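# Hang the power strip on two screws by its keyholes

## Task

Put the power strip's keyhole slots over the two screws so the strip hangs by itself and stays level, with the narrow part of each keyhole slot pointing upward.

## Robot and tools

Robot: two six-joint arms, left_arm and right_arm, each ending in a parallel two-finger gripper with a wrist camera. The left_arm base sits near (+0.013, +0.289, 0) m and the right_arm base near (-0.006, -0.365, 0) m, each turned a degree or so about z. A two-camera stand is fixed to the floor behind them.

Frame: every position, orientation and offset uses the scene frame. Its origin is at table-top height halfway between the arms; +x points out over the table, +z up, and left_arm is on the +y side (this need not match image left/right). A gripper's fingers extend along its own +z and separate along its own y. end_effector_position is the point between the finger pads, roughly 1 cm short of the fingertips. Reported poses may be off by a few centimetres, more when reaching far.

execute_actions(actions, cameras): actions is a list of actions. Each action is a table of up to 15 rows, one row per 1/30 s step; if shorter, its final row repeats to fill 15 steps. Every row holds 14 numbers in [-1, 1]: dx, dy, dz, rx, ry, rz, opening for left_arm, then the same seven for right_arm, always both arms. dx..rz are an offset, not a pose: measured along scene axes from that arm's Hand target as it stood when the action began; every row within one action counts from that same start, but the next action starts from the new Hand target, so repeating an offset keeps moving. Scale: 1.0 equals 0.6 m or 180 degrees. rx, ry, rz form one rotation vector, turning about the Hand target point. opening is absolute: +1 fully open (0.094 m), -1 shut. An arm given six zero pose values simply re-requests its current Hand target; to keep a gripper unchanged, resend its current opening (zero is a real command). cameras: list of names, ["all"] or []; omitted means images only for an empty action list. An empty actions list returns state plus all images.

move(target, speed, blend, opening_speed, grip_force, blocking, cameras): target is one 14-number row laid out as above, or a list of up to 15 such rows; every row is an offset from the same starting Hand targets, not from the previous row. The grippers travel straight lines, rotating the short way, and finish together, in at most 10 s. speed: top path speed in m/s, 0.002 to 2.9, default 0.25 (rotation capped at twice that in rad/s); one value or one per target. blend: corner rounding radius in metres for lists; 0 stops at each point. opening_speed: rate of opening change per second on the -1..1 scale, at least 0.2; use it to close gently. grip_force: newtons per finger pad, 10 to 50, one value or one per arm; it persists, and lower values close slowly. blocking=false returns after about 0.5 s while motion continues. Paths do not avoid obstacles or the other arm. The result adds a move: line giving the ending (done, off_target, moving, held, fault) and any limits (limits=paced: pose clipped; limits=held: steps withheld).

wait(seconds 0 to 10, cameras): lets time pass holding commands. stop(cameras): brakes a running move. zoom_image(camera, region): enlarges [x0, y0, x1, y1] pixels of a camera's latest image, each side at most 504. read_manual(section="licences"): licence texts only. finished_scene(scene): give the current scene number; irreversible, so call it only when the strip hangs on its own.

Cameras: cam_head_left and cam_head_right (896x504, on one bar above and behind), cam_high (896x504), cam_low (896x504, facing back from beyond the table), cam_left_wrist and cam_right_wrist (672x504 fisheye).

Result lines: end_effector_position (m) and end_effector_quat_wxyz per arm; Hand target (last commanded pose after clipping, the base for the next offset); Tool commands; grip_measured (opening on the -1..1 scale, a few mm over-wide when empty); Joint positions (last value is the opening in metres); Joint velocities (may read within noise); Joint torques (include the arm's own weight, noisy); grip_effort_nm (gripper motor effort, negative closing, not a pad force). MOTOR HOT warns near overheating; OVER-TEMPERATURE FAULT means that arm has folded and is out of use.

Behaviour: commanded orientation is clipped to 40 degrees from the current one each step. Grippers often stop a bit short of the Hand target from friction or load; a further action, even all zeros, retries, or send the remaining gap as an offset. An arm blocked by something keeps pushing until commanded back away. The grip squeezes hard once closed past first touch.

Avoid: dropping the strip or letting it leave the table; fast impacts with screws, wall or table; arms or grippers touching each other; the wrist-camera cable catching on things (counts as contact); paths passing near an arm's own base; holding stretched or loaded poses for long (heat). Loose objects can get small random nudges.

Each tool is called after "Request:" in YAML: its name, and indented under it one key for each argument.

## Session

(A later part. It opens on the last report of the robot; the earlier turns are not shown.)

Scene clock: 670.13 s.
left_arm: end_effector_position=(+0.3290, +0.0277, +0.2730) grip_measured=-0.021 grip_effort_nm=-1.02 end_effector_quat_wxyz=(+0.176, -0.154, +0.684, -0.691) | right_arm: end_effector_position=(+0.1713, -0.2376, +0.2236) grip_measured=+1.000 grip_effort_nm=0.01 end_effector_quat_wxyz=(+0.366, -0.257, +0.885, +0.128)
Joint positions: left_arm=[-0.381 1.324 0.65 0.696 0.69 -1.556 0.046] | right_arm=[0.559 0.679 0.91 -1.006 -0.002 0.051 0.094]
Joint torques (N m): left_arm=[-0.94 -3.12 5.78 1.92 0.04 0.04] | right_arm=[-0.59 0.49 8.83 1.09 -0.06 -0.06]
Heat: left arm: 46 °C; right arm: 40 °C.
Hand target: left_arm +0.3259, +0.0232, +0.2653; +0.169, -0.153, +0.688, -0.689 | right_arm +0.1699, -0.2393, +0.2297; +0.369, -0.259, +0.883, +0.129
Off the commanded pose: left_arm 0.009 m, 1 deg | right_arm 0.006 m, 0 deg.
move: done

Request:
wait:
  seconds: 0.1
  cameras: ["cam_head_left","cam_head_right"]

Request:
zoom_image:
  camera: "cam_head_left"
  region: [425, 130, 525, 205]

Request:
zoom_image:
  camera: "cam_head_right"
  region: [425, 130, 525, 205]

Request:
zoom_image:
  camera: "cam_head_left"
  region: [455, 200, 555, 275]

Request:
zoom_image:
  camera: "cam_head_right"
  region: [455, 200, 555, 275]

Scene clock: 675.63 s.
left_arm: end_effector_position=(+0.3290, +0.0277, +0.2730) grip_measured=-0.021 grip_effort_nm=-1.02 end_effector_quat_wxyz=(+0.176, -0.154, +0.684, -0.691) | right_arm: end_effector_position=(+0.1713, -0.2376, +0.2236) grip_measured=+1.000 grip_effort_nm=0.01 end_effector_quat_wxyz=(+0.366, -0.257, +0.885, +0.128)
Joint positions: left_arm=[-0.381 1.324 0.65 0.696 0.69 -1.556 0.046] | right_arm=[0.559 0.679 0.91 -1.006 -0.002 0.051 0.094]
Joint torques (N m): left_arm=[-0.91 -3.12 5.7 1.91 -0.05 -0.01] | right_arm=[-0.58 0.46 8.81 1.08 -0.07 -0.06]
Heat: left arm: 46 °C; right arm: 40 °C.
Hand target: left_arm +0.3259, +0.0232, +0.2653; +0.169, -0.153, +0.688, -0.689 | right_arm +0.1699, -0.2393, +0.2297; +0.369, -0.259, +0.883, +0.129
Tool commands: left_gripper/opening=-0.3 right_gripper/opening=+1.0
Off the commanded pose: left_arm 0.009 m, 1 deg | right_arm 0.006 m, 0 deg.
wait: 0.10 s; at rest from the start
Images, in order (width x height): cam_head_left 896x504, cam_head_right 896x504.

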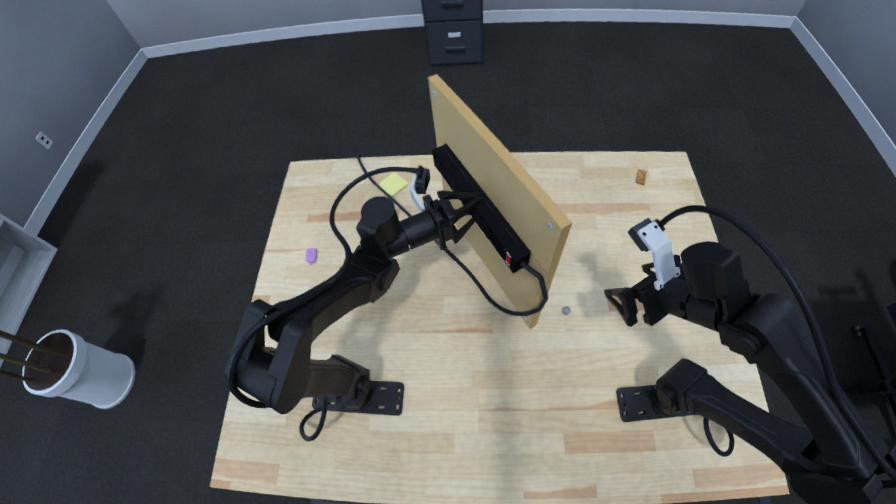

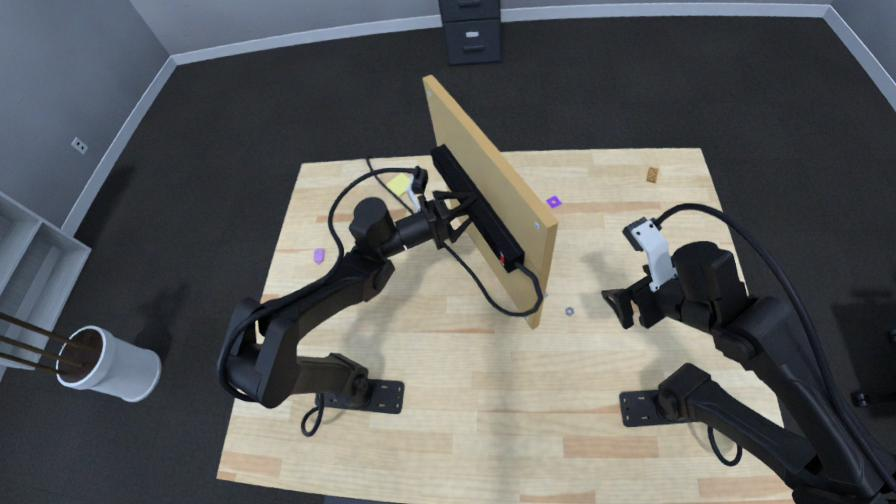

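Scaled by 5.040 from the camera's 896x504 image, which has a finer 1280x720 frame.

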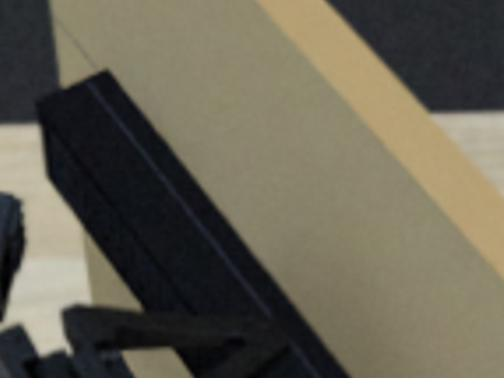

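Scaled by 5.040 from the camera's 896x504 image, which has a finer 1280x720 frame.

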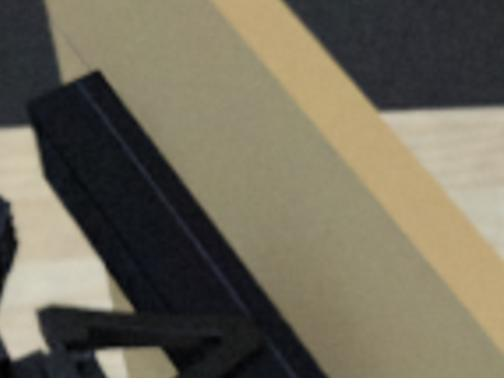

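Scaled by 5.040 from the camera's 896x504 image, which has a finer 1280x720 frame.

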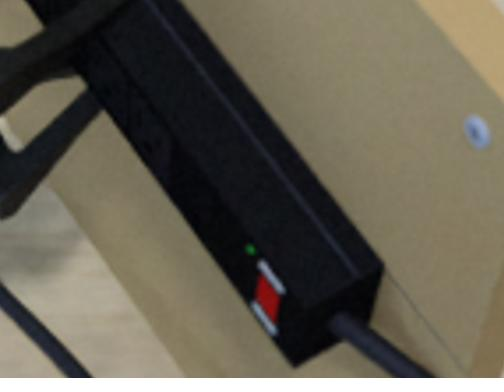

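Scaled by 5.040 from the camera's 896x504 image, which has a finer 1280x720 frame.

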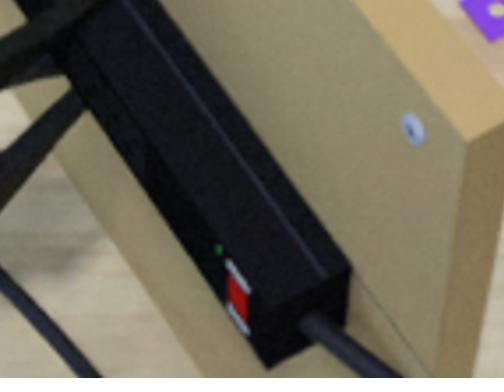

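Request:
move:
  target: [0.003,-0.005,-0.02,0,0,0,-0.3,0,0,0,0,0,0,1]
  speed: 0.05

Scene clock: 680.83 s.
left_arm: end_effector_position=(+0.3295, +0.0275, +0.2693) grip_measured=-0.021 grip_effort_nm=-1.02 end_effector_quat_wxyz=(+0.184, -0.147, +0.678, -0.696) | right_arm: end_effector_position=(+0.1713, -0.2376, +0.2236) grip_measured=+1.000 grip_effort_nm=0.01 end_effector_quat_wxyz=(+0.366, -0.257, +0.885, +0.128)
Joint positions: left_arm=[-0.381 1.348 0.625 0.772 0.689 -1.557 0.046] | right_arm=[0.559 0.679 0.91 -1.006 -0.002 0.051 0.094]
Joint torques (N m): left_arm=[-1.68 -2.33 5.63 1.71 -0.1 0.03] | right_arm=[-0.59 0.47 8.81 1.08 -0.07 -0.07]
Heat: left arm: 45 °C; right arm: 40 °C.
Hand target: left_arm +0.3277, +0.0202, +0.2534; +0.169, -0.153, +0.688, -0.689 | right_arm +0.1699, -0.2393, +0.2297; +0.369, -0.259, +0.883, +0.129
Off the commanded pose: left_arm 0.018 m, 2 deg | right_arm 0.006 m, 0 deg.
move: off_target (left_arm)

Request:
move:
  target: [-0.0116,0.0203,0.01,0,0,0,-0.3,0,0,0,0,0,0,1]
  speed: 0.05
  cameras: ["cam_head_left","cam_head_right"]

Request:
zoom_image:
  camera: "cam_head_left"
  region: [425, 130, 555, 275]

Request:
zoom_image:
  camera: "cam_head_right"
  region: [425, 130, 555, 275]

Scene clock: 686.10 s.
left_arm: end_effector_position=(+0.3288, +0.0292, +0.2679) grip_measured=-0.022 grip_effort_nm=-1.02 end_effector_quat_wxyz=(+0.183, -0.149, +0.679, -0.695) | right_arm: end_effector_position=(+0.1713, -0.2376, +0.2236) grip_measured=+1.000 grip_effort_nm=0.01 end_effector_quat_wxyz=(+0.366, -0.257, +0.885, +0.128)
Joint positions: left_arm=[-0.377 1.341 0.62 0.764 0.692 -1.558 0.046] | right_arm=[0.559 0.679 0.91 -1.006 -0.002 0.051 0.094]
Joint torques (N m): left_arm=[0.46 -5.81 4.44 1.44 0.18 0.02] | right_arm=[-0.59 0.47 8.8 1.08 -0.06 -0.06]
Heat: left arm: 45 °C; right arm: 40 °C.
Hand target: left_arm +0.3208, +0.0324, +0.2593; +0.169, -0.153, +0.688, -0.689 | right_arm +0.1699, -0.2393, +0.2297; +0.369, -0.259, +0.883, +0.129
Off the commanded pose: left_arm 0.012 m, 2 deg | right_arm 0.006 m, 0 deg.
move: off_target (left_arm)
Images, in order (width x height): cam_head_left 896x504, cam_head_right 896x504.

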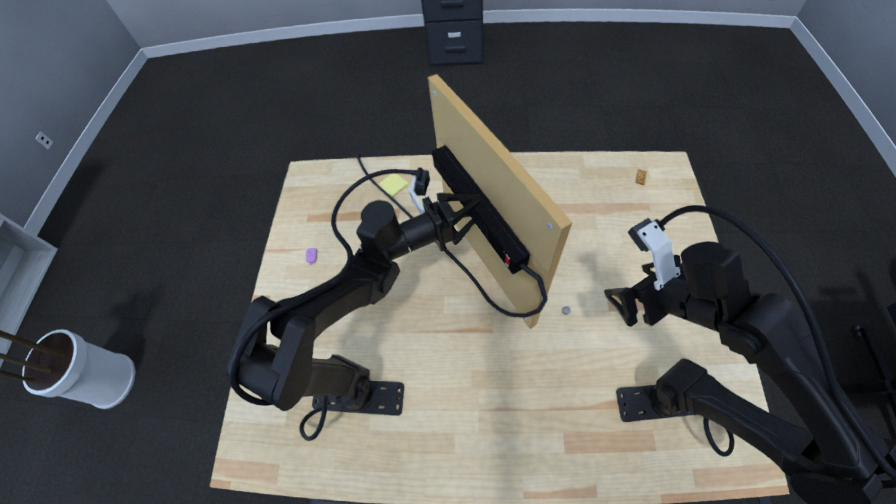

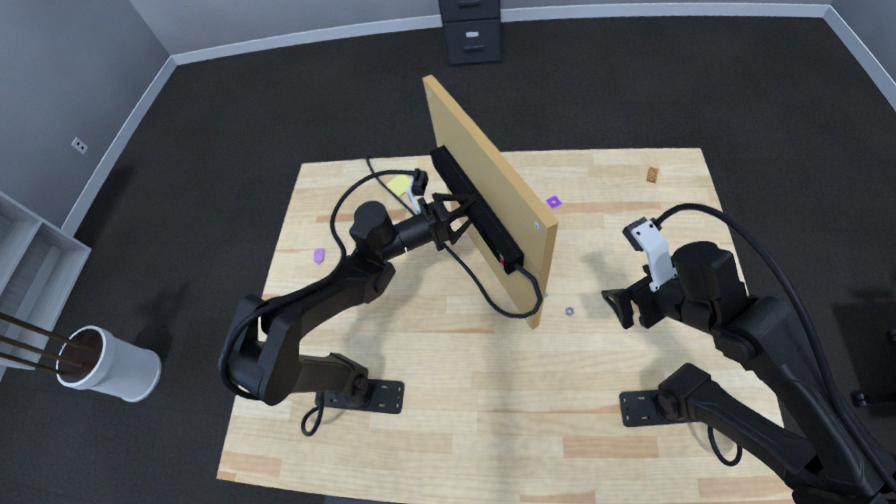

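Scaled by 3.476 from the camera's 896x504 image, which has a finer 1280x720 frame.

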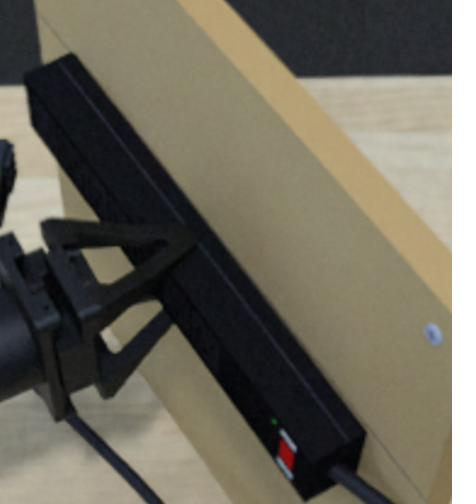

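Scaled by 3.476 from the camera's 896x504 image, which has a finer 1280x720 frame.

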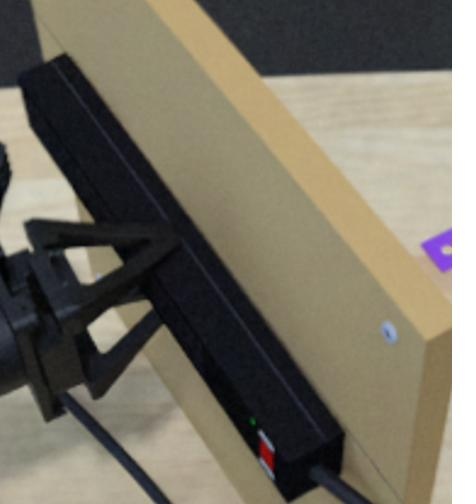

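Request:
move:
  target: [0.01,-0.0174,0.02,0,0,0,-0.3,0,0,0,0,0,0,1]
  speed: 0.05

Request:
move:
  target: [0,0,0,0,0,0,0.06,0,0,0,0,0,0,1]
  opening_speed: 0.3
  cameras: ["cam_head_left","cam_head_right","cam_left_wrist"]

Request:
zoom_image:
  camera: "cam_head_left"
  region: [425, 130, 555, 275]

Request:
zoom_image:
  camera: "cam_head_right"
  region: [425, 130, 555, 275]

Scene clock: 699.37 s.
left_arm: end_effector_position=(+0.3294, +0.0277, +0.2669) grip_measured=-0.022 grip_effort_nm=-1.02 end_effector_quat_wxyz=(+0.177, -0.155, +0.682, -0.692) | right_arm: end_effector_position=(+0.1713, -0.2376, +0.2236) grip_measured=+1.000 grip_effort_nm=0.01 end_effector_quat_wxyz=(+0.366, -0.257, +0.885, +0.128)
Joint positions: left_arm=[-0.381 1.341 0.63 0.738 0.688 -1.561 0.046] | right_arm=[0.559 0.679 0.91 -1.006 -0.002 0.051 0.094]
Joint torques (N m): left_arm=[-1.13 -4.86 9.03 1.19 -0.01 0.04] | right_arm=[-0.58 0.47 8.8 1.09 -0.07 -0.07]
Heat: left arm: 43 °C; right arm: 40 °C.
Hand target: left_arm +0.3268, +0.0220, +0.2714; +0.169, -0.153, +0.688, -0.689 | right_arm +0.1699, -0.2393, +0.2297; +0.369, -0.259, +0.883, +0.129
Off the commanded pose: left_arm 0.008 m, 1 deg | right_arm 0.006 m, 0 deg.
move: done

Scene clock: 700.77 s.
left_arm: end_effector_position=(+0.3290, +0.0266, +0.2656) grip_measured=+0.058 grip_effort_nm=0.11 end_effector_quat_wxyz=(+0.174, -0.157, +0.684, -0.691) | right_arm: end_effector_position=(+0.1713, -0.2376, +0.2236) grip_measured=+1.000 grip_effort_nm=0.01 end_effector_quat_wxyz=(+0.366, -0.257, +0.885, +0.128)
Joint positions: left_arm=[-0.386 1.341 0.63 0.732 0.684 -1.563 0.05] | right_arm=[0.559 0.679 0.91 -1.006 -0.002 0.051 0.094]
Joint torques (N m): left_arm=[-0.94 -4.9 9.17 1.26 0.03 0.06] | right_arm=[-0.58 0.46 8.81 1.08 -0.07 -0.06]
Heat: left arm: 43 °C; right arm: 40 °C.
Hand target: left_arm +0.3268, +0.0219, +0.2714; +0.169, -0.153, +0.688, -0.689 | right_arm +0.1699, -0.2393, +0.2297; +0.369, -0.259, +0.883, +0.129
Off the commanded pose: left_arm 0.008 m, 1 deg | right_arm 0.006 m, 0 deg.
move: done
camera_calibration:
cam_left_wrist: T_world_to_cam=[[-0.0440667, -0.0397423, 0.998238, -0.243247], [-0.990594, 0.131308, -0.0385015, 0.372159], [-0.129546, -0.990545, -0.0451548, 0.187539], [0, 0, 0, 1]] pos_world=[0.382234, 0.127231, 0.265615]
Images, in order (width x height): cam_head_left 896x504, cam_head_right 896x504, cam_left_wrist 672x504.

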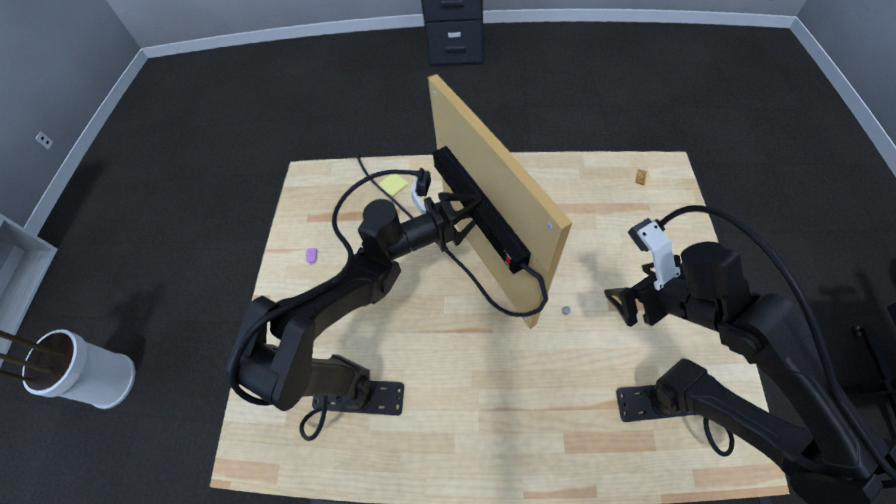

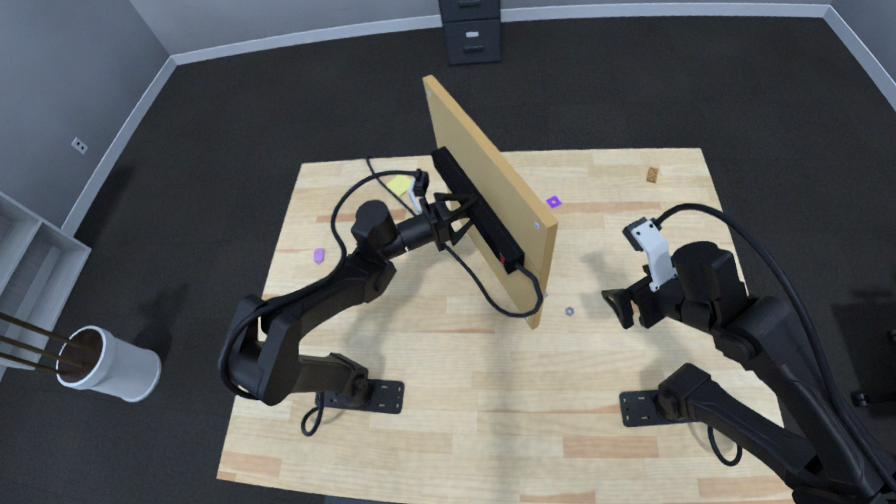

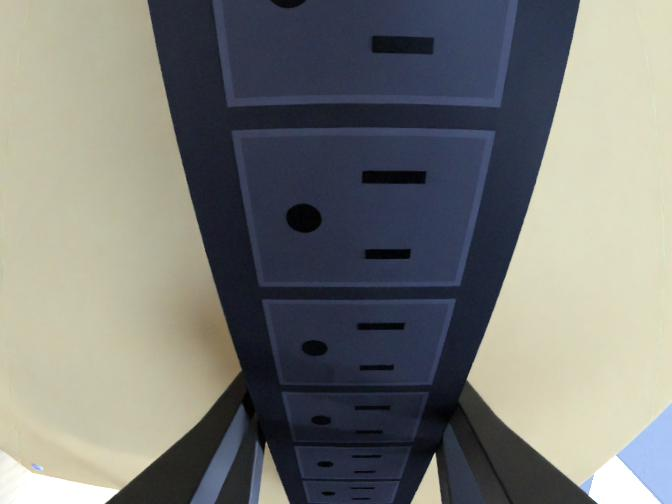

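Scaled by 3.476 from the camera's 896x504 image, which has a finer 1280x720 frame.

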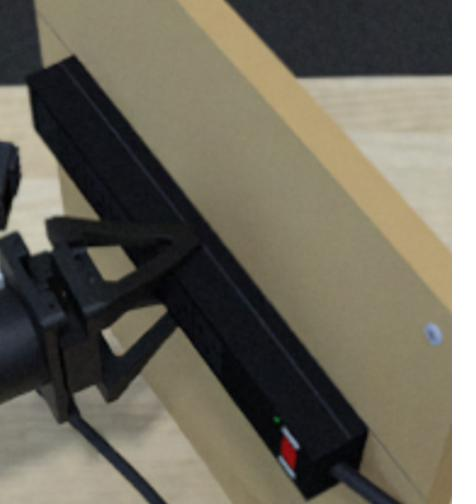

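Scaled by 3.476 from the camera's 896x504 image, which has a finer 1280x720 frame.

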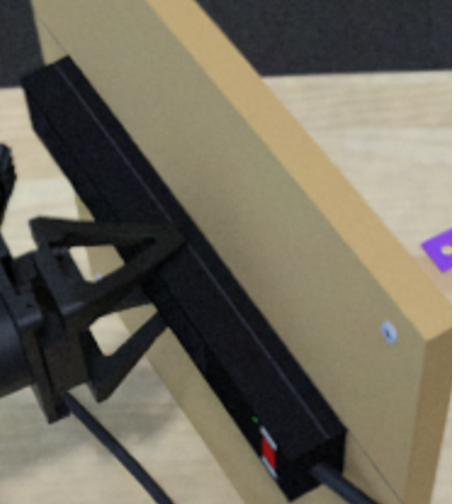

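Request:
move:
  target: [0,0,0,0,0,0,0.3,0,0,0,0,0,0,1]
  opening_speed: 0.5
  cameras: ["cam_head_left","cam_head_right","cam_left_wrist"]

Request:
zoom_image:
  camera: "cam_head_left"
  region: [425, 130, 555, 275]

Request:
zoom_image:
  camera: "cam_head_right"
  region: [425, 130, 555, 275]

Scene clock: 707.60 s.
left_arm: end_effector_position=(+0.3283, +0.0257, +0.2619) grip_measured=+0.298 grip_effort_nm=0.12 end_effector_quat_wxyz=(+0.169, -0.161, +0.688, -0.688) | right_arm: end_effector_position=(+0.1713, -0.2376, +0.2236) grip_measured=+1.000 grip_effort_nm=0.01 end_effector_quat_wxyz=(+0.366, -0.257, +0.885, +0.128)
Joint positions: left_arm=[-0.389 1.341 0.63 0.715 0.684 -1.563 0.061] | right_arm=[0.559 0.679 0.91 -1.006 -0.002 0.051 0.094]
Joint torques (N m): left_arm=[-0.7 -4.96 9.13 1.45 0.02 0.08] | right_arm=[-0.58 0.47 8.81 1.08 -0.06 -0.07]
Heat: left arm: 42 °C; right arm: 40 °C.
Hand target: left_arm +0.3268, +0.0219, +0.2714; +0.169, -0.153, +0.688, -0.689 | right_arm +0.1699, -0.2393, +0.2297; +0.369, -0.259, +0.883, +0.129
Off the commanded pose: left_arm 0.010 m, 1 deg | right_arm 0.006 m, 0 deg.
move: done
camera_calibration:
cam_left_wrist: T_world_to_cam=[[-0.028105, -0.0467366, 0.998512, -0.244779], [-0.99072, 0.13419, -0.0216048, 0.366982], [-0.132981, -0.989853, -0.0500743, 0.188841], [0, 0, 0, 1]] pos_world=[0.381809, 0.12624, 0.261799]
Images, in order (width x height): cam_head_left 896x504, cam_head_right 896x504, cam_left_wrist 672x504.

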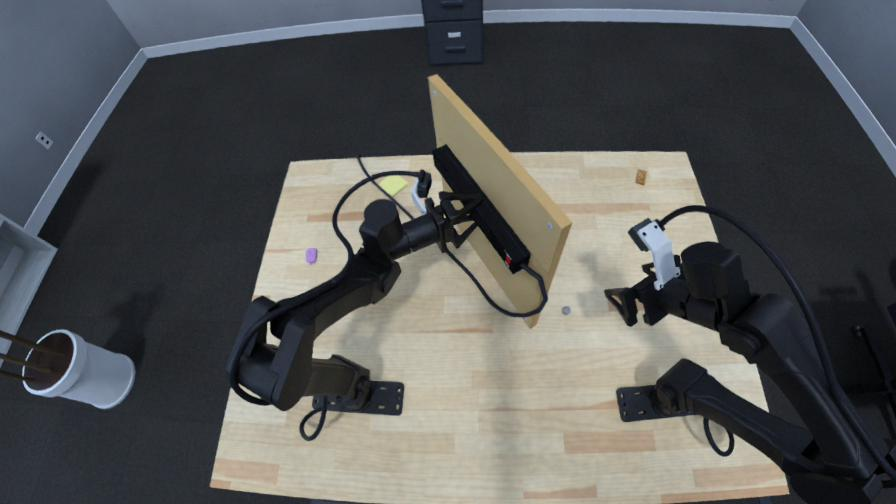

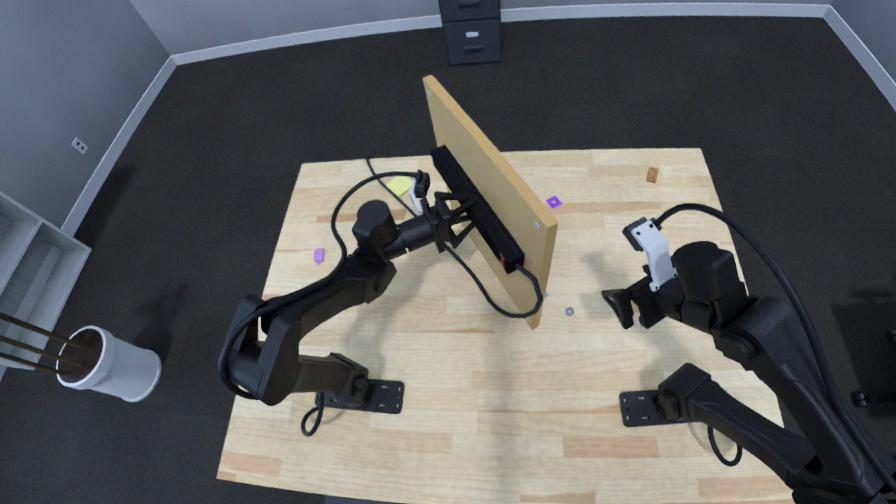

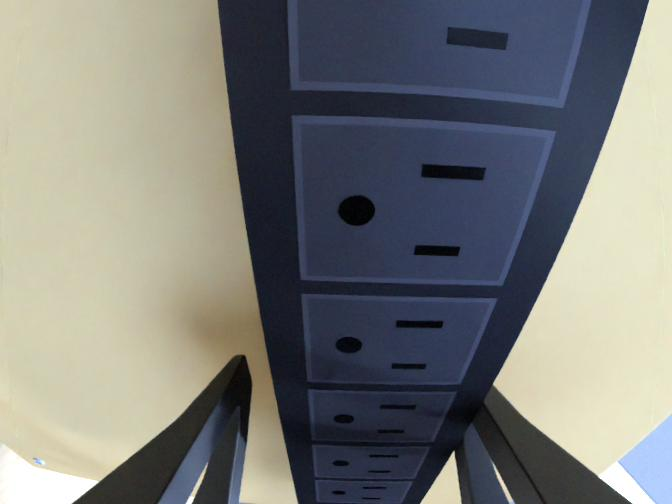

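Scaled by 3.476 from the camera's 896x504 image, which has a finer 1280x720 frame.

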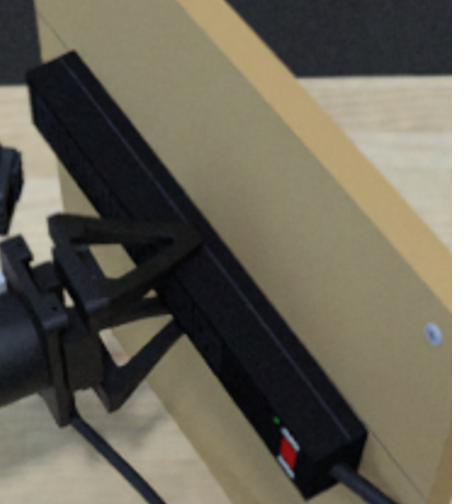

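Scaled by 3.476 from the camera's 896x504 image, which has a finer 1280x720 frame.

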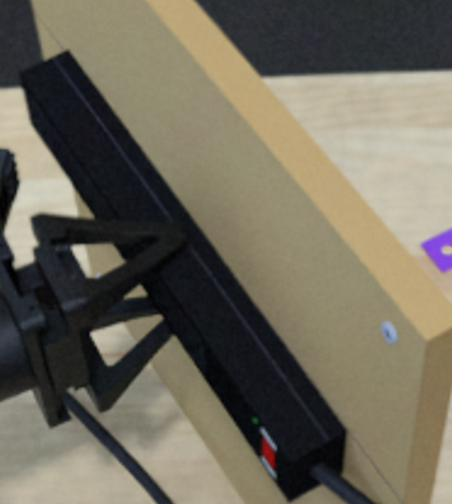

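Request:
move:
  target: [0,0,0,0,0,0,0.95,0,0,0,0,0,0,1]
  opening_speed: 1.0

Request:
move:
  target: [-0.085,0.145,0.012,0,0,0,0.95,0,0,0,0,0,0,1]
  speed: 0.12
  cameras: ["cam_head_left","cam_head_right","cam_left_wrist","cam_low"]

Request:
zoom_image:
  camera: "cam_head_left"
  region: [405, 110, 565, 340]

Request:
zoom_image:
  camera: "cam_head_right"
  region: [405, 110, 565, 340]

Scene clock: 715.60 s.
left_arm: end_effector_position=(+0.3276, +0.0250, +0.2574) grip_measured=+0.948 grip_effort_nm=0.13 end_effector_quat_wxyz=(+0.161, -0.166, +0.692, -0.683) | right_arm: end_effector_position=(+0.1713, -0.2376, +0.2236) grip_measured=+1.000 grip_effort_nm=0.01 end_effector_quat_wxyz=(+0.366, -0.257, +0.885, +0.128)
Joint positions: left_arm=[-0.391 1.341 0.63 0.693 0.685 -1.563 0.092] | right_arm=[0.559 0.679 0.91 -1.006 -0.002 0.051 0.094]
Joint torques (N m): left_arm=[-0.4 -4.89 9.03 1.64 0 0.07] | right_arm=[-0.58 0.47 8.8 1.08 -0.06 -0.07]
Heat: left arm: 42 °C; right arm: 40 °C.
Hand target: left_arm +0.3268, +0.0219, +0.2714; +0.169, -0.153, +0.688, -0.689 | right_arm +0.1699, -0.2393, +0.2297; +0.369, -0.259, +0.883, +0.129
Off the commanded pose: left_arm 0.014 m, 2 deg | right_arm 0.006 m, 0 deg.
move: off_target (left_arm)

Scene clock: 717.23 s.
left_arm: end_effector_position=(+0.2794, +0.1072, +0.2841) grip_measured=+0.948 grip_effort_nm=0.13 end_effector_quat_wxyz=(+0.171, -0.152, +0.685, -0.692) | right_arm: end_effector_position=(+0.1713, -0.2376, +0.2236) grip_measured=+1.000 grip_effort_nm=0.01 end_effector_quat_wxyz=(+0.366, -0.257, +0.885, +0.128)
Joint positions: left_arm=[-0.084 0.974 0.504 0.498 0.999 -1.57 0.092] | right_arm=[0.559 0.679 0.91 -1.006 -0.002 0.051 0.094]
Joint torques (N m): left_arm=[0.59 -2.69 5.5 1.52 0.09 0.08] | right_arm=[-0.59 0.47 8.81 1.08 -0.06 -0.07]
Heat: left arm: 42 °C; right arm: 40 °C.
Hand target: left_arm +0.2757, +0.1089, +0.2787; +0.169, -0.153, +0.688, -0.689 | right_arm +0.1699, -0.2393, +0.2297; +0.369, -0.259, +0.883, +0.129
Off the commanded pose: left_arm 0.007 m, 0 deg | right_arm 0.006 m, 0 deg.
move: done
camera_calibration:
cam_left_wrist: T_world_to_cam=[[-0.0462701, -0.0416282, 0.998061, -0.259777], [-0.98868, 0.144662, -0.0398015, 0.311567], [-0.142724, -0.988605, -0.0478505, 0.266153], [0, 0, 0, 1]] pos_world=[0.334007, 0.207234, 0.28441]
Images, in order (width x height): cam_head_left 896x504, cam_head_right 896x504, cam_low 896x504, cam_left_wrist 672x504.

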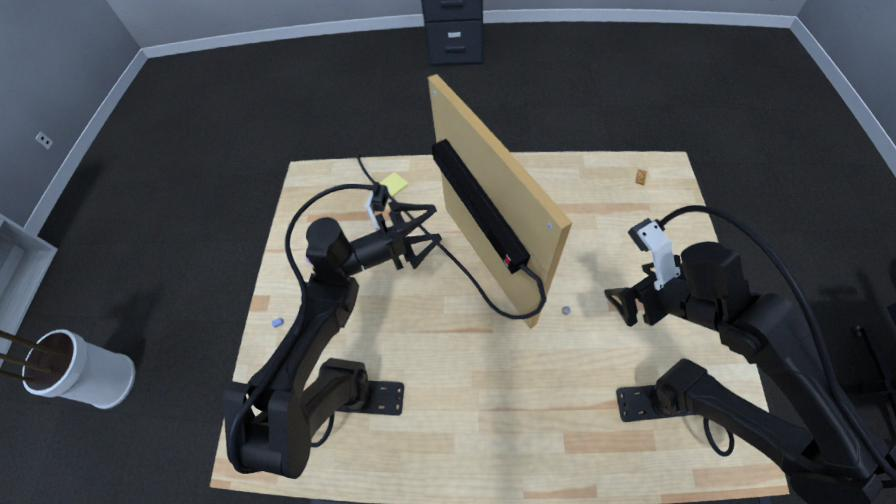

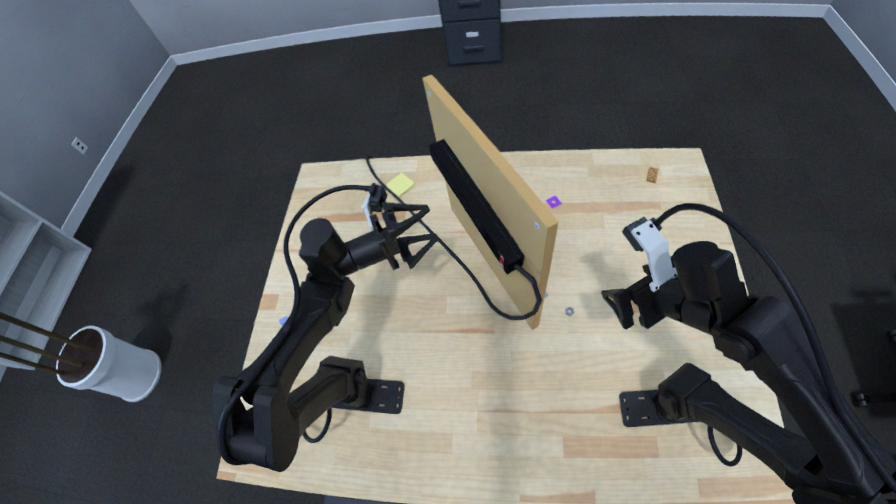

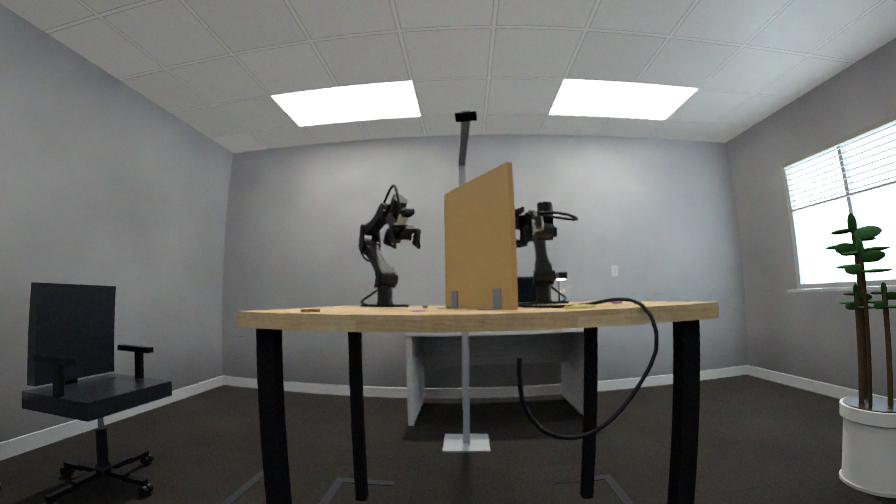

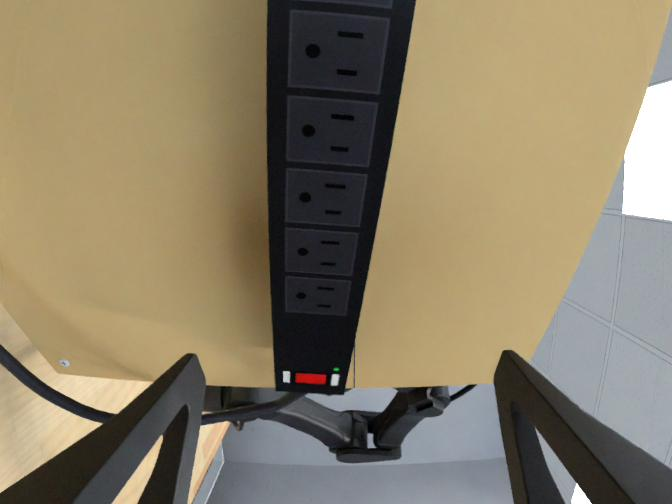

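Scaled by 2.191 from the camera's 896x504 image, which has a finer 1280x720 frame.

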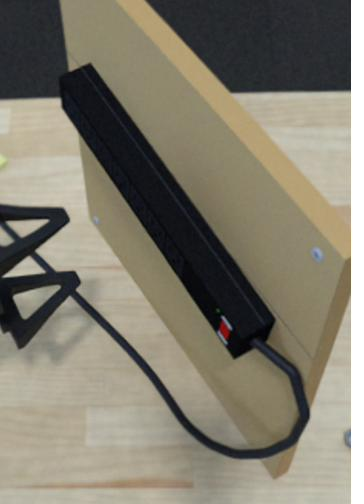

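Scaled by 2.191 from the camera's 896x504 image, which has a finer 1280x720 frame.

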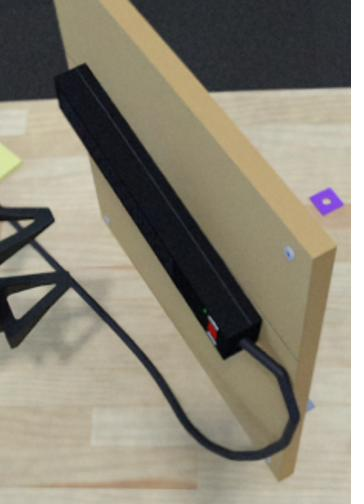

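Request:
zoom_image:
  camera: "cam_head_left"
  region: [425, 120, 485, 165]

Request:
zoom_image:
  camera: "cam_head_left"
  region: [500, 235, 560, 280]

Request:
move:
  target: [-0.12,0.07,0.0,0,0,0,0.95,0,0,0,0,0,0,1]
  speed: 0.25
  cameras: ["cam_head_left","cam_left_wrist"]

Scaled by 8.400 from the camera's 896x504 image, which has a finer 1280x720 frame.

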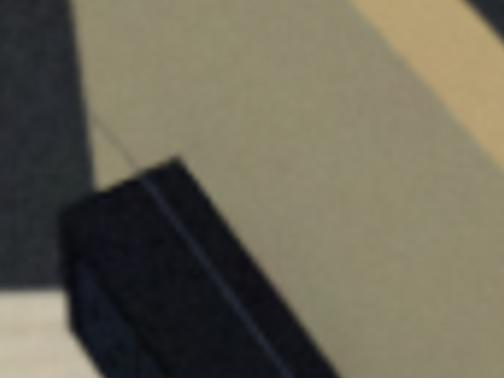

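Scaled by 8.400 from the camera's 896x504 image, which has a finer 1280x720 frame.

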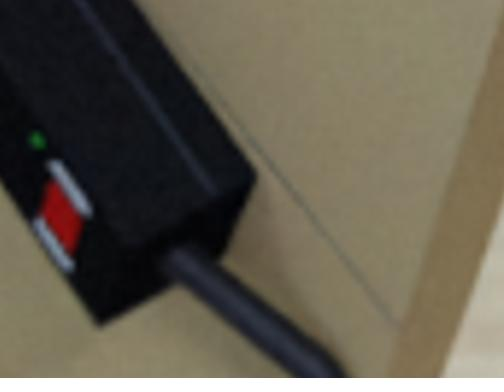

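Scene clock: 725.17 s.
left_arm: end_effector_position=(+0.2062, +0.1503, +0.2795) grip_measured=+0.948 grip_effort_nm=0.13 end_effector_quat_wxyz=(+0.162, -0.159, +0.686, -0.691) | right_arm: end_effector_position=(+0.1713, -0.2376, +0.2236) grip_measured=+1.000 grip_effort_nm=0.01 end_effector_quat_wxyz=(+0.366, -0.257, +0.885, +0.128)
Joint positions: left_arm=[0.221 0.544 0.384 0.193 1.306 -1.601 0.092] | right_arm=[0.559 0.679 0.91 -1.006 -0.002 0.051 0.094]
Joint torques (N m): left_arm=[0.69 -0.01 6.6 1.27 0.03 0.15] | right_arm=[-0.58 0.47 8.81 1.08 -0.06 -0.07]
Heat: left arm: 42 °C; right arm: 40 °C.
Hand target: left_arm +0.2037, +0.1509, +0.2786; +0.169, -0.153, +0.688, -0.689 | right_arm +0.1699, -0.2393, +0.2297; +0.369, -0.259, +0.883, +0.129
Off the commanded pose: left_arm 0.003 m, 1 deg | right_arm 0.006 m, 0 deg.
move: done
camera_calibration:
cam_left_wrist: T_world_to_cam=[[-0.0242878, -0.0373467, 0.999007, -0.262361], [-0.98913, 0.145863, -0.0185948, 0.226718], [-0.145024, -0.9886, -0.0404835, 0.296477], [0, 0, 0, 1]] pos_world=[0.260878, 0.250229, 0.278319]
Images, in order (width x height): cam_head_left 896x504, cam_left_wrist 672x504.

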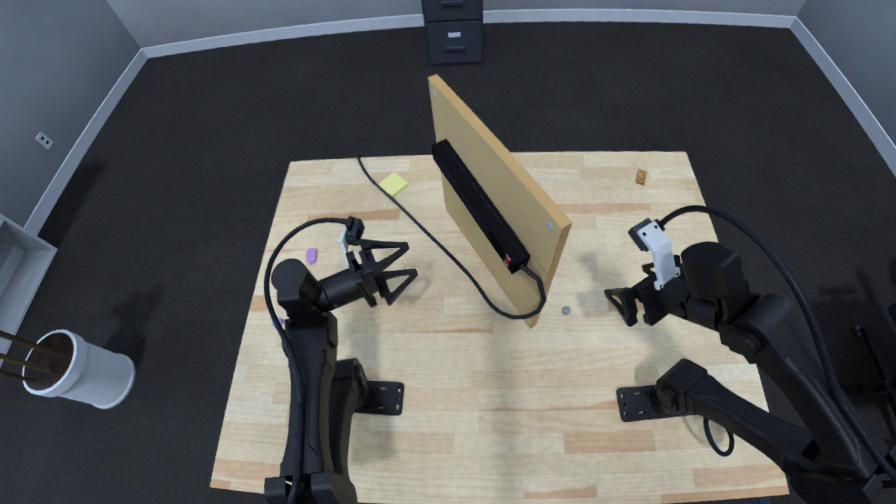

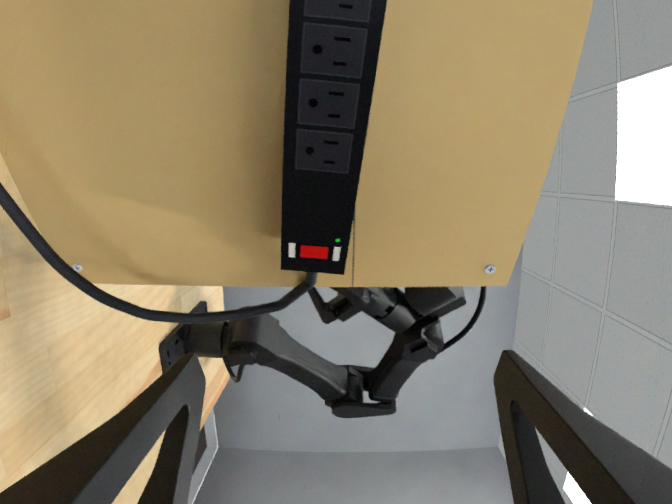

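Request:
move:
  target: [0.17,-0.154,0.0423,0.0106,-0.045,0,0.95,0,0,0,0,0,0,1]
  speed: 0.15
  cameras: ["cam_head_left","cam_left_wrist"]

Request:
zoom_image:
  camera: "cam_head_left"
  region: [405, 110, 565, 340]

Scene clock: 770.43 s.
left_arm: end_effector_position=(+0.3023, +0.0611, +0.2874) grip_measured=+0.948 grip_effort_nm=0.13 end_effector_quat_wxyz=(+0.198, -0.121, +0.694, -0.682) | right_arm: end_effector_position=(+0.1713, -0.2376, +0.2236) grip_measured=+1.000 grip_effort_nm=0.01 end_effector_quat_wxyz=(+0.366, -0.257, +0.885, +0.128)
Joint positions: left_arm=[-0.28 1.133 0.601 0.543 0.808 -1.469 0.092] | right_arm=[0.559 0.679 0.91 -1.006 -0.002 0.051 0.094]
Joint torques (N m): left_arm=[-0.43 -2.33 10.15 1.89 -0.06 0.23] | right_arm=[-0.58 0.46 8.81 1.09 -0.06 -0.06]
Heat: left arm: 40 °C; right arm: 40 °C.
Hand target: left_arm +0.3057, +0.0585, +0.3040; +0.220, -0.101, +0.685, -0.687 | right_arm +0.1699, -0.2393, +0.2297; +0.369, -0.259, +0.883, +0.129
Off the commanded pose: left_arm 0.017 m, 4 deg | right_arm 0.006 m, 0 deg.
move: off_target (left_arm)
camera_calibration:
cam_left_wrist: T_world_to_cam=[[-0.120417, -0.0853557, 0.989047, -0.236402], [-0.982717, 0.151349, -0.106584, 0.357903], [-0.140593, -0.984788, -0.102105, 0.238564], [0, 0, 0, 1]] pos_world=[0.356791, 0.160589, 0.296319]
Images, in order (width x height): cam_head_left 896x504, cam_left_wrist 672x504.

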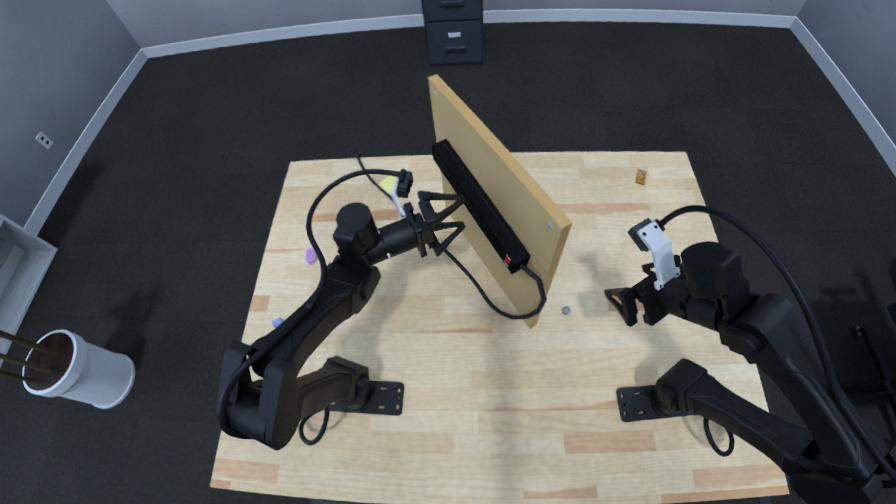

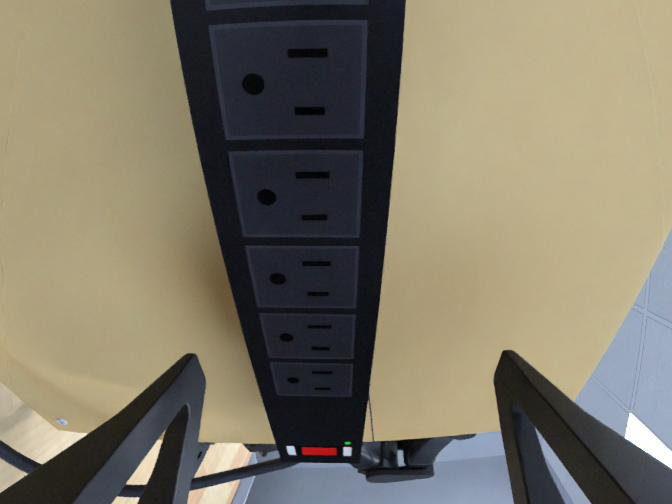

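Scaled by 2.191 from the camera's 896x504 image, which has a finer 1280x720 frame.

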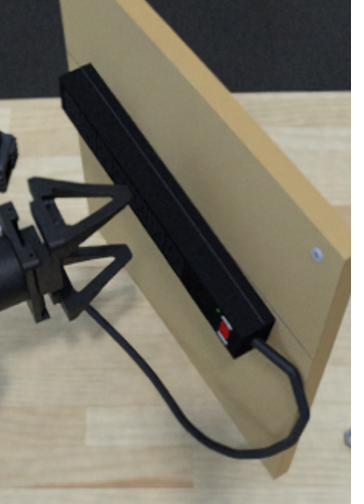

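Request:
move:
  target: [0.04,-0.0558,0.0,0.0045,-0.0083,0,0.95,0,0,0,0,0,0,1]
  speed: 0.08
  cameras: ["cam_head_left","cam_left_wrist"]

Scene clock: 781.67 s.
left_arm: end_effector_position=(+0.3257, +0.0283, +0.2885) grip_measured=+0.948 grip_effort_nm=0.12 end_effector_quat_wxyz=(+0.209, -0.108, +0.696, -0.678) | right_arm: end_effector_position=(+0.1713, -0.2376, +0.2236) grip_measured=+1.000 grip_effort_nm=0.01 end_effector_quat_wxyz=(+0.366, -0.257, +0.885, +0.128)
Joint positions: left_arm=[-0.374 1.286 0.701 0.593 0.715 -1.431 0.092] | right_arm=[0.559 0.679 0.91 -1.006 -0.002 0.051 0.094]
Joint torques (N m): left_arm=[-0.38 -3.22 10.09 1.99 -0.12 0.24] | right_arm=[-0.59 0.47 8.81 1.09 -0.07 -0.07]
Heat: left arm: 40 °C; right arm: 40 °C.
Hand target: left_arm +0.3298, +0.0250, +0.3041; +0.229, -0.090, +0.687, -0.683 | right_arm +0.1699, -0.2393, +0.2297; +0.369, -0.259, +0.883, +0.129
Off the commanded pose: left_arm 0.016 m, 3 deg | right_arm 0.006 m, 0 deg.
move: off_target (left_arm)
camera_calibration:
cam_left_wrist: T_world_to_cam=[[-0.150515, -0.101459, 0.983388, -0.225432], [-0.978826, 0.154881, -0.133837, 0.392544], [-0.138729, -0.982709, -0.122623, 0.214997], [0, 0, 0, 1]] pos_world=[0.380128, 0.12761, 0.300587]
Images, in order (width x height): cam_head_left 896x504, cam_left_wrist 672x504.

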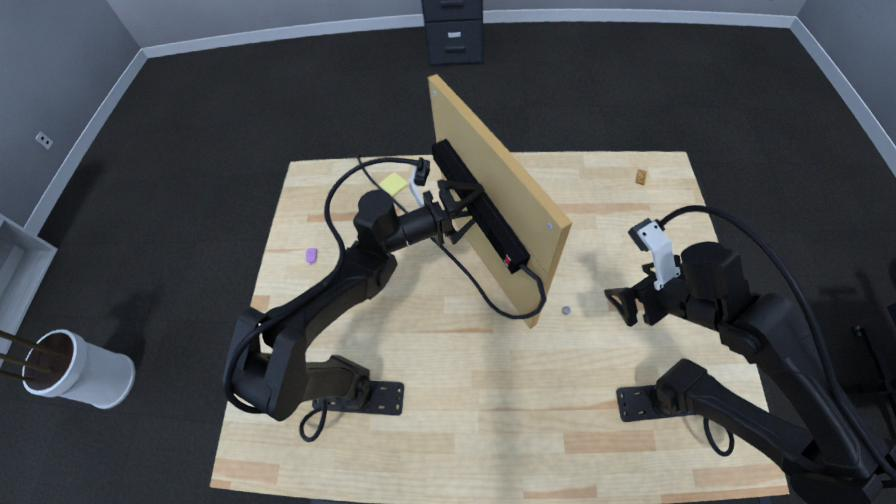

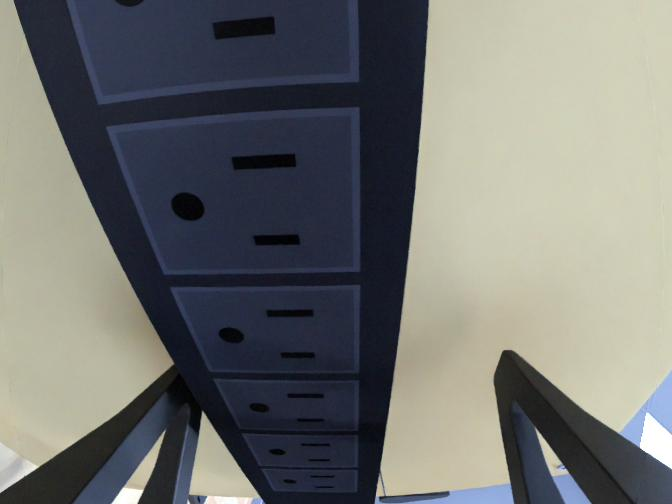

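Request:
move:
  target: [0.0,0.0,-0.055,0.002,0.003,0,0.95,0,0,0,0,0,0,1]
  speed: 0.08
  cameras: ["cam_left_wrist"]

Scene clock: 787.77 s.
left_arm: end_effector_position=(+0.3309, +0.0262, +0.2775) grip_measured=+0.948 grip_effort_nm=0.12 end_effector_quat_wxyz=(+0.222, -0.097, +0.689, -0.684) | right_arm: end_effector_position=(+0.1713, -0.2376, +0.2236) grip_measured=+1.000 grip_effort_nm=0.01 end_effector_quat_wxyz=(+0.366, -0.257, +0.885, +0.128)
Joint positions: left_arm=[-0.374 1.344 0.664 0.724 0.715 -1.426 0.092] | right_arm=[0.559 0.679 0.91 -1.006 -0.002 0.051 0.094]
Joint torques (N m): left_arm=[-0.47 -3.63 5.46 1.94 -0.08 0.18] | right_arm=[-0.59 0.47 8.81 1.08 -0.07 -0.06]
Heat: left arm: 41 °C; right arm: 40 °C.
Hand target: left_arm +0.3297, +0.0250, +0.2712; +0.227, -0.093, +0.691, -0.681 | right_arm +0.1699, -0.2393, +0.2297; +0.369, -0.259, +0.883, +0.129
Off the commanded pose: left_arm 0.007 m, 1 deg | right_arm 0.006 m, 0 deg.
move: done
camera_calibration:
cam_left_wrist: T_world_to_cam=[[-0.18686, -0.0904963, 0.978209, -0.20093], [-0.973285, 0.152285, -0.171831, 0.405179], [-0.133416, -0.984185, -0.116535, 0.208885], [0, 0, 0, 1]] pos_world=[0.384678, 0.125695, 0.290517]
Images, in order (width x height): cam_left_wrist 672x504.

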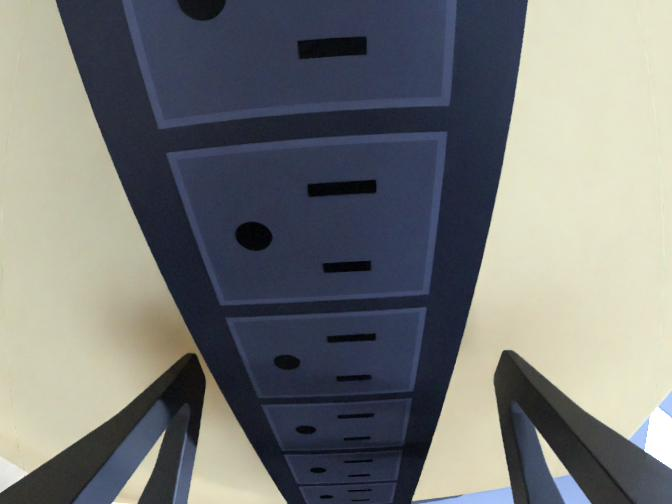

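Request:
move:
  target: [0.0,0.0,-0.007,0.0023,0.0157,0,0.95,0,0,0,0,0,0,1]
  speed: 0.08
  cameras: ["cam_left_wrist"]

Scene clock: 794.07 s.
left_arm: end_effector_position=(+0.3310, +0.0262, +0.2725) grip_measured=+0.948 grip_effort_nm=0.12 end_effector_quat_wxyz=(+0.214, -0.104, +0.694, -0.680) | right_arm: end_effector_position=(+0.1713, -0.2376, +0.2236) grip_measured=+1.000 grip_effort_nm=0.01 end_effector_quat_wxyz=(+0.366, -0.257, +0.885, +0.128)
Joint positions: left_arm=[-0.374 1.344 0.664 0.699 0.715 -1.428 0.092] | right_arm=[0.559 0.679 0.91 -1.006 -0.002 0.051 0.094]
Joint torques (N m): left_arm=[-0.46 -4.37 6.05 1.65 -0.04 0.04] | right_arm=[-0.59 0.47 8.83 1.09 -0.06 -0.07]
Heat: left arm: 41 °C; right arm: 40 °C.
Hand target: left_arm +0.3297, +0.0250, +0.2670; +0.210, -0.109, +0.698, -0.676 | right_arm +0.1699, -0.2393, +0.2297; +0.369, -0.259, +0.883, +0.129
Off the commanded pose: left_arm 0.006 m, 1 deg | right_arm 0.006 m, 0 deg.
move: done
camera_calibration:
cam_left_wrist: T_world_to_cam=[[-0.163128, -0.0986752, 0.981658, -0.204653], [-0.977127, 0.153744, -0.146921, 0.398927], [-0.136427, -0.983171, -0.121498, 0.210577], [0, 0, 0, 1]] pos_world=[0.385146, 0.125506, 0.285095]
Images, in order (width x height): cam_left_wrist 672x504.

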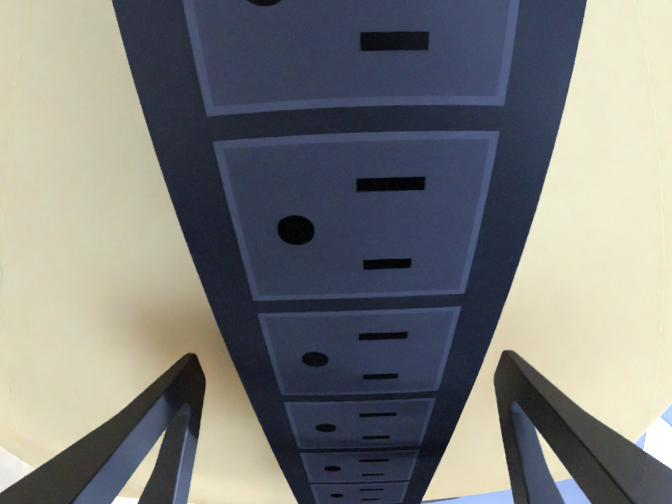

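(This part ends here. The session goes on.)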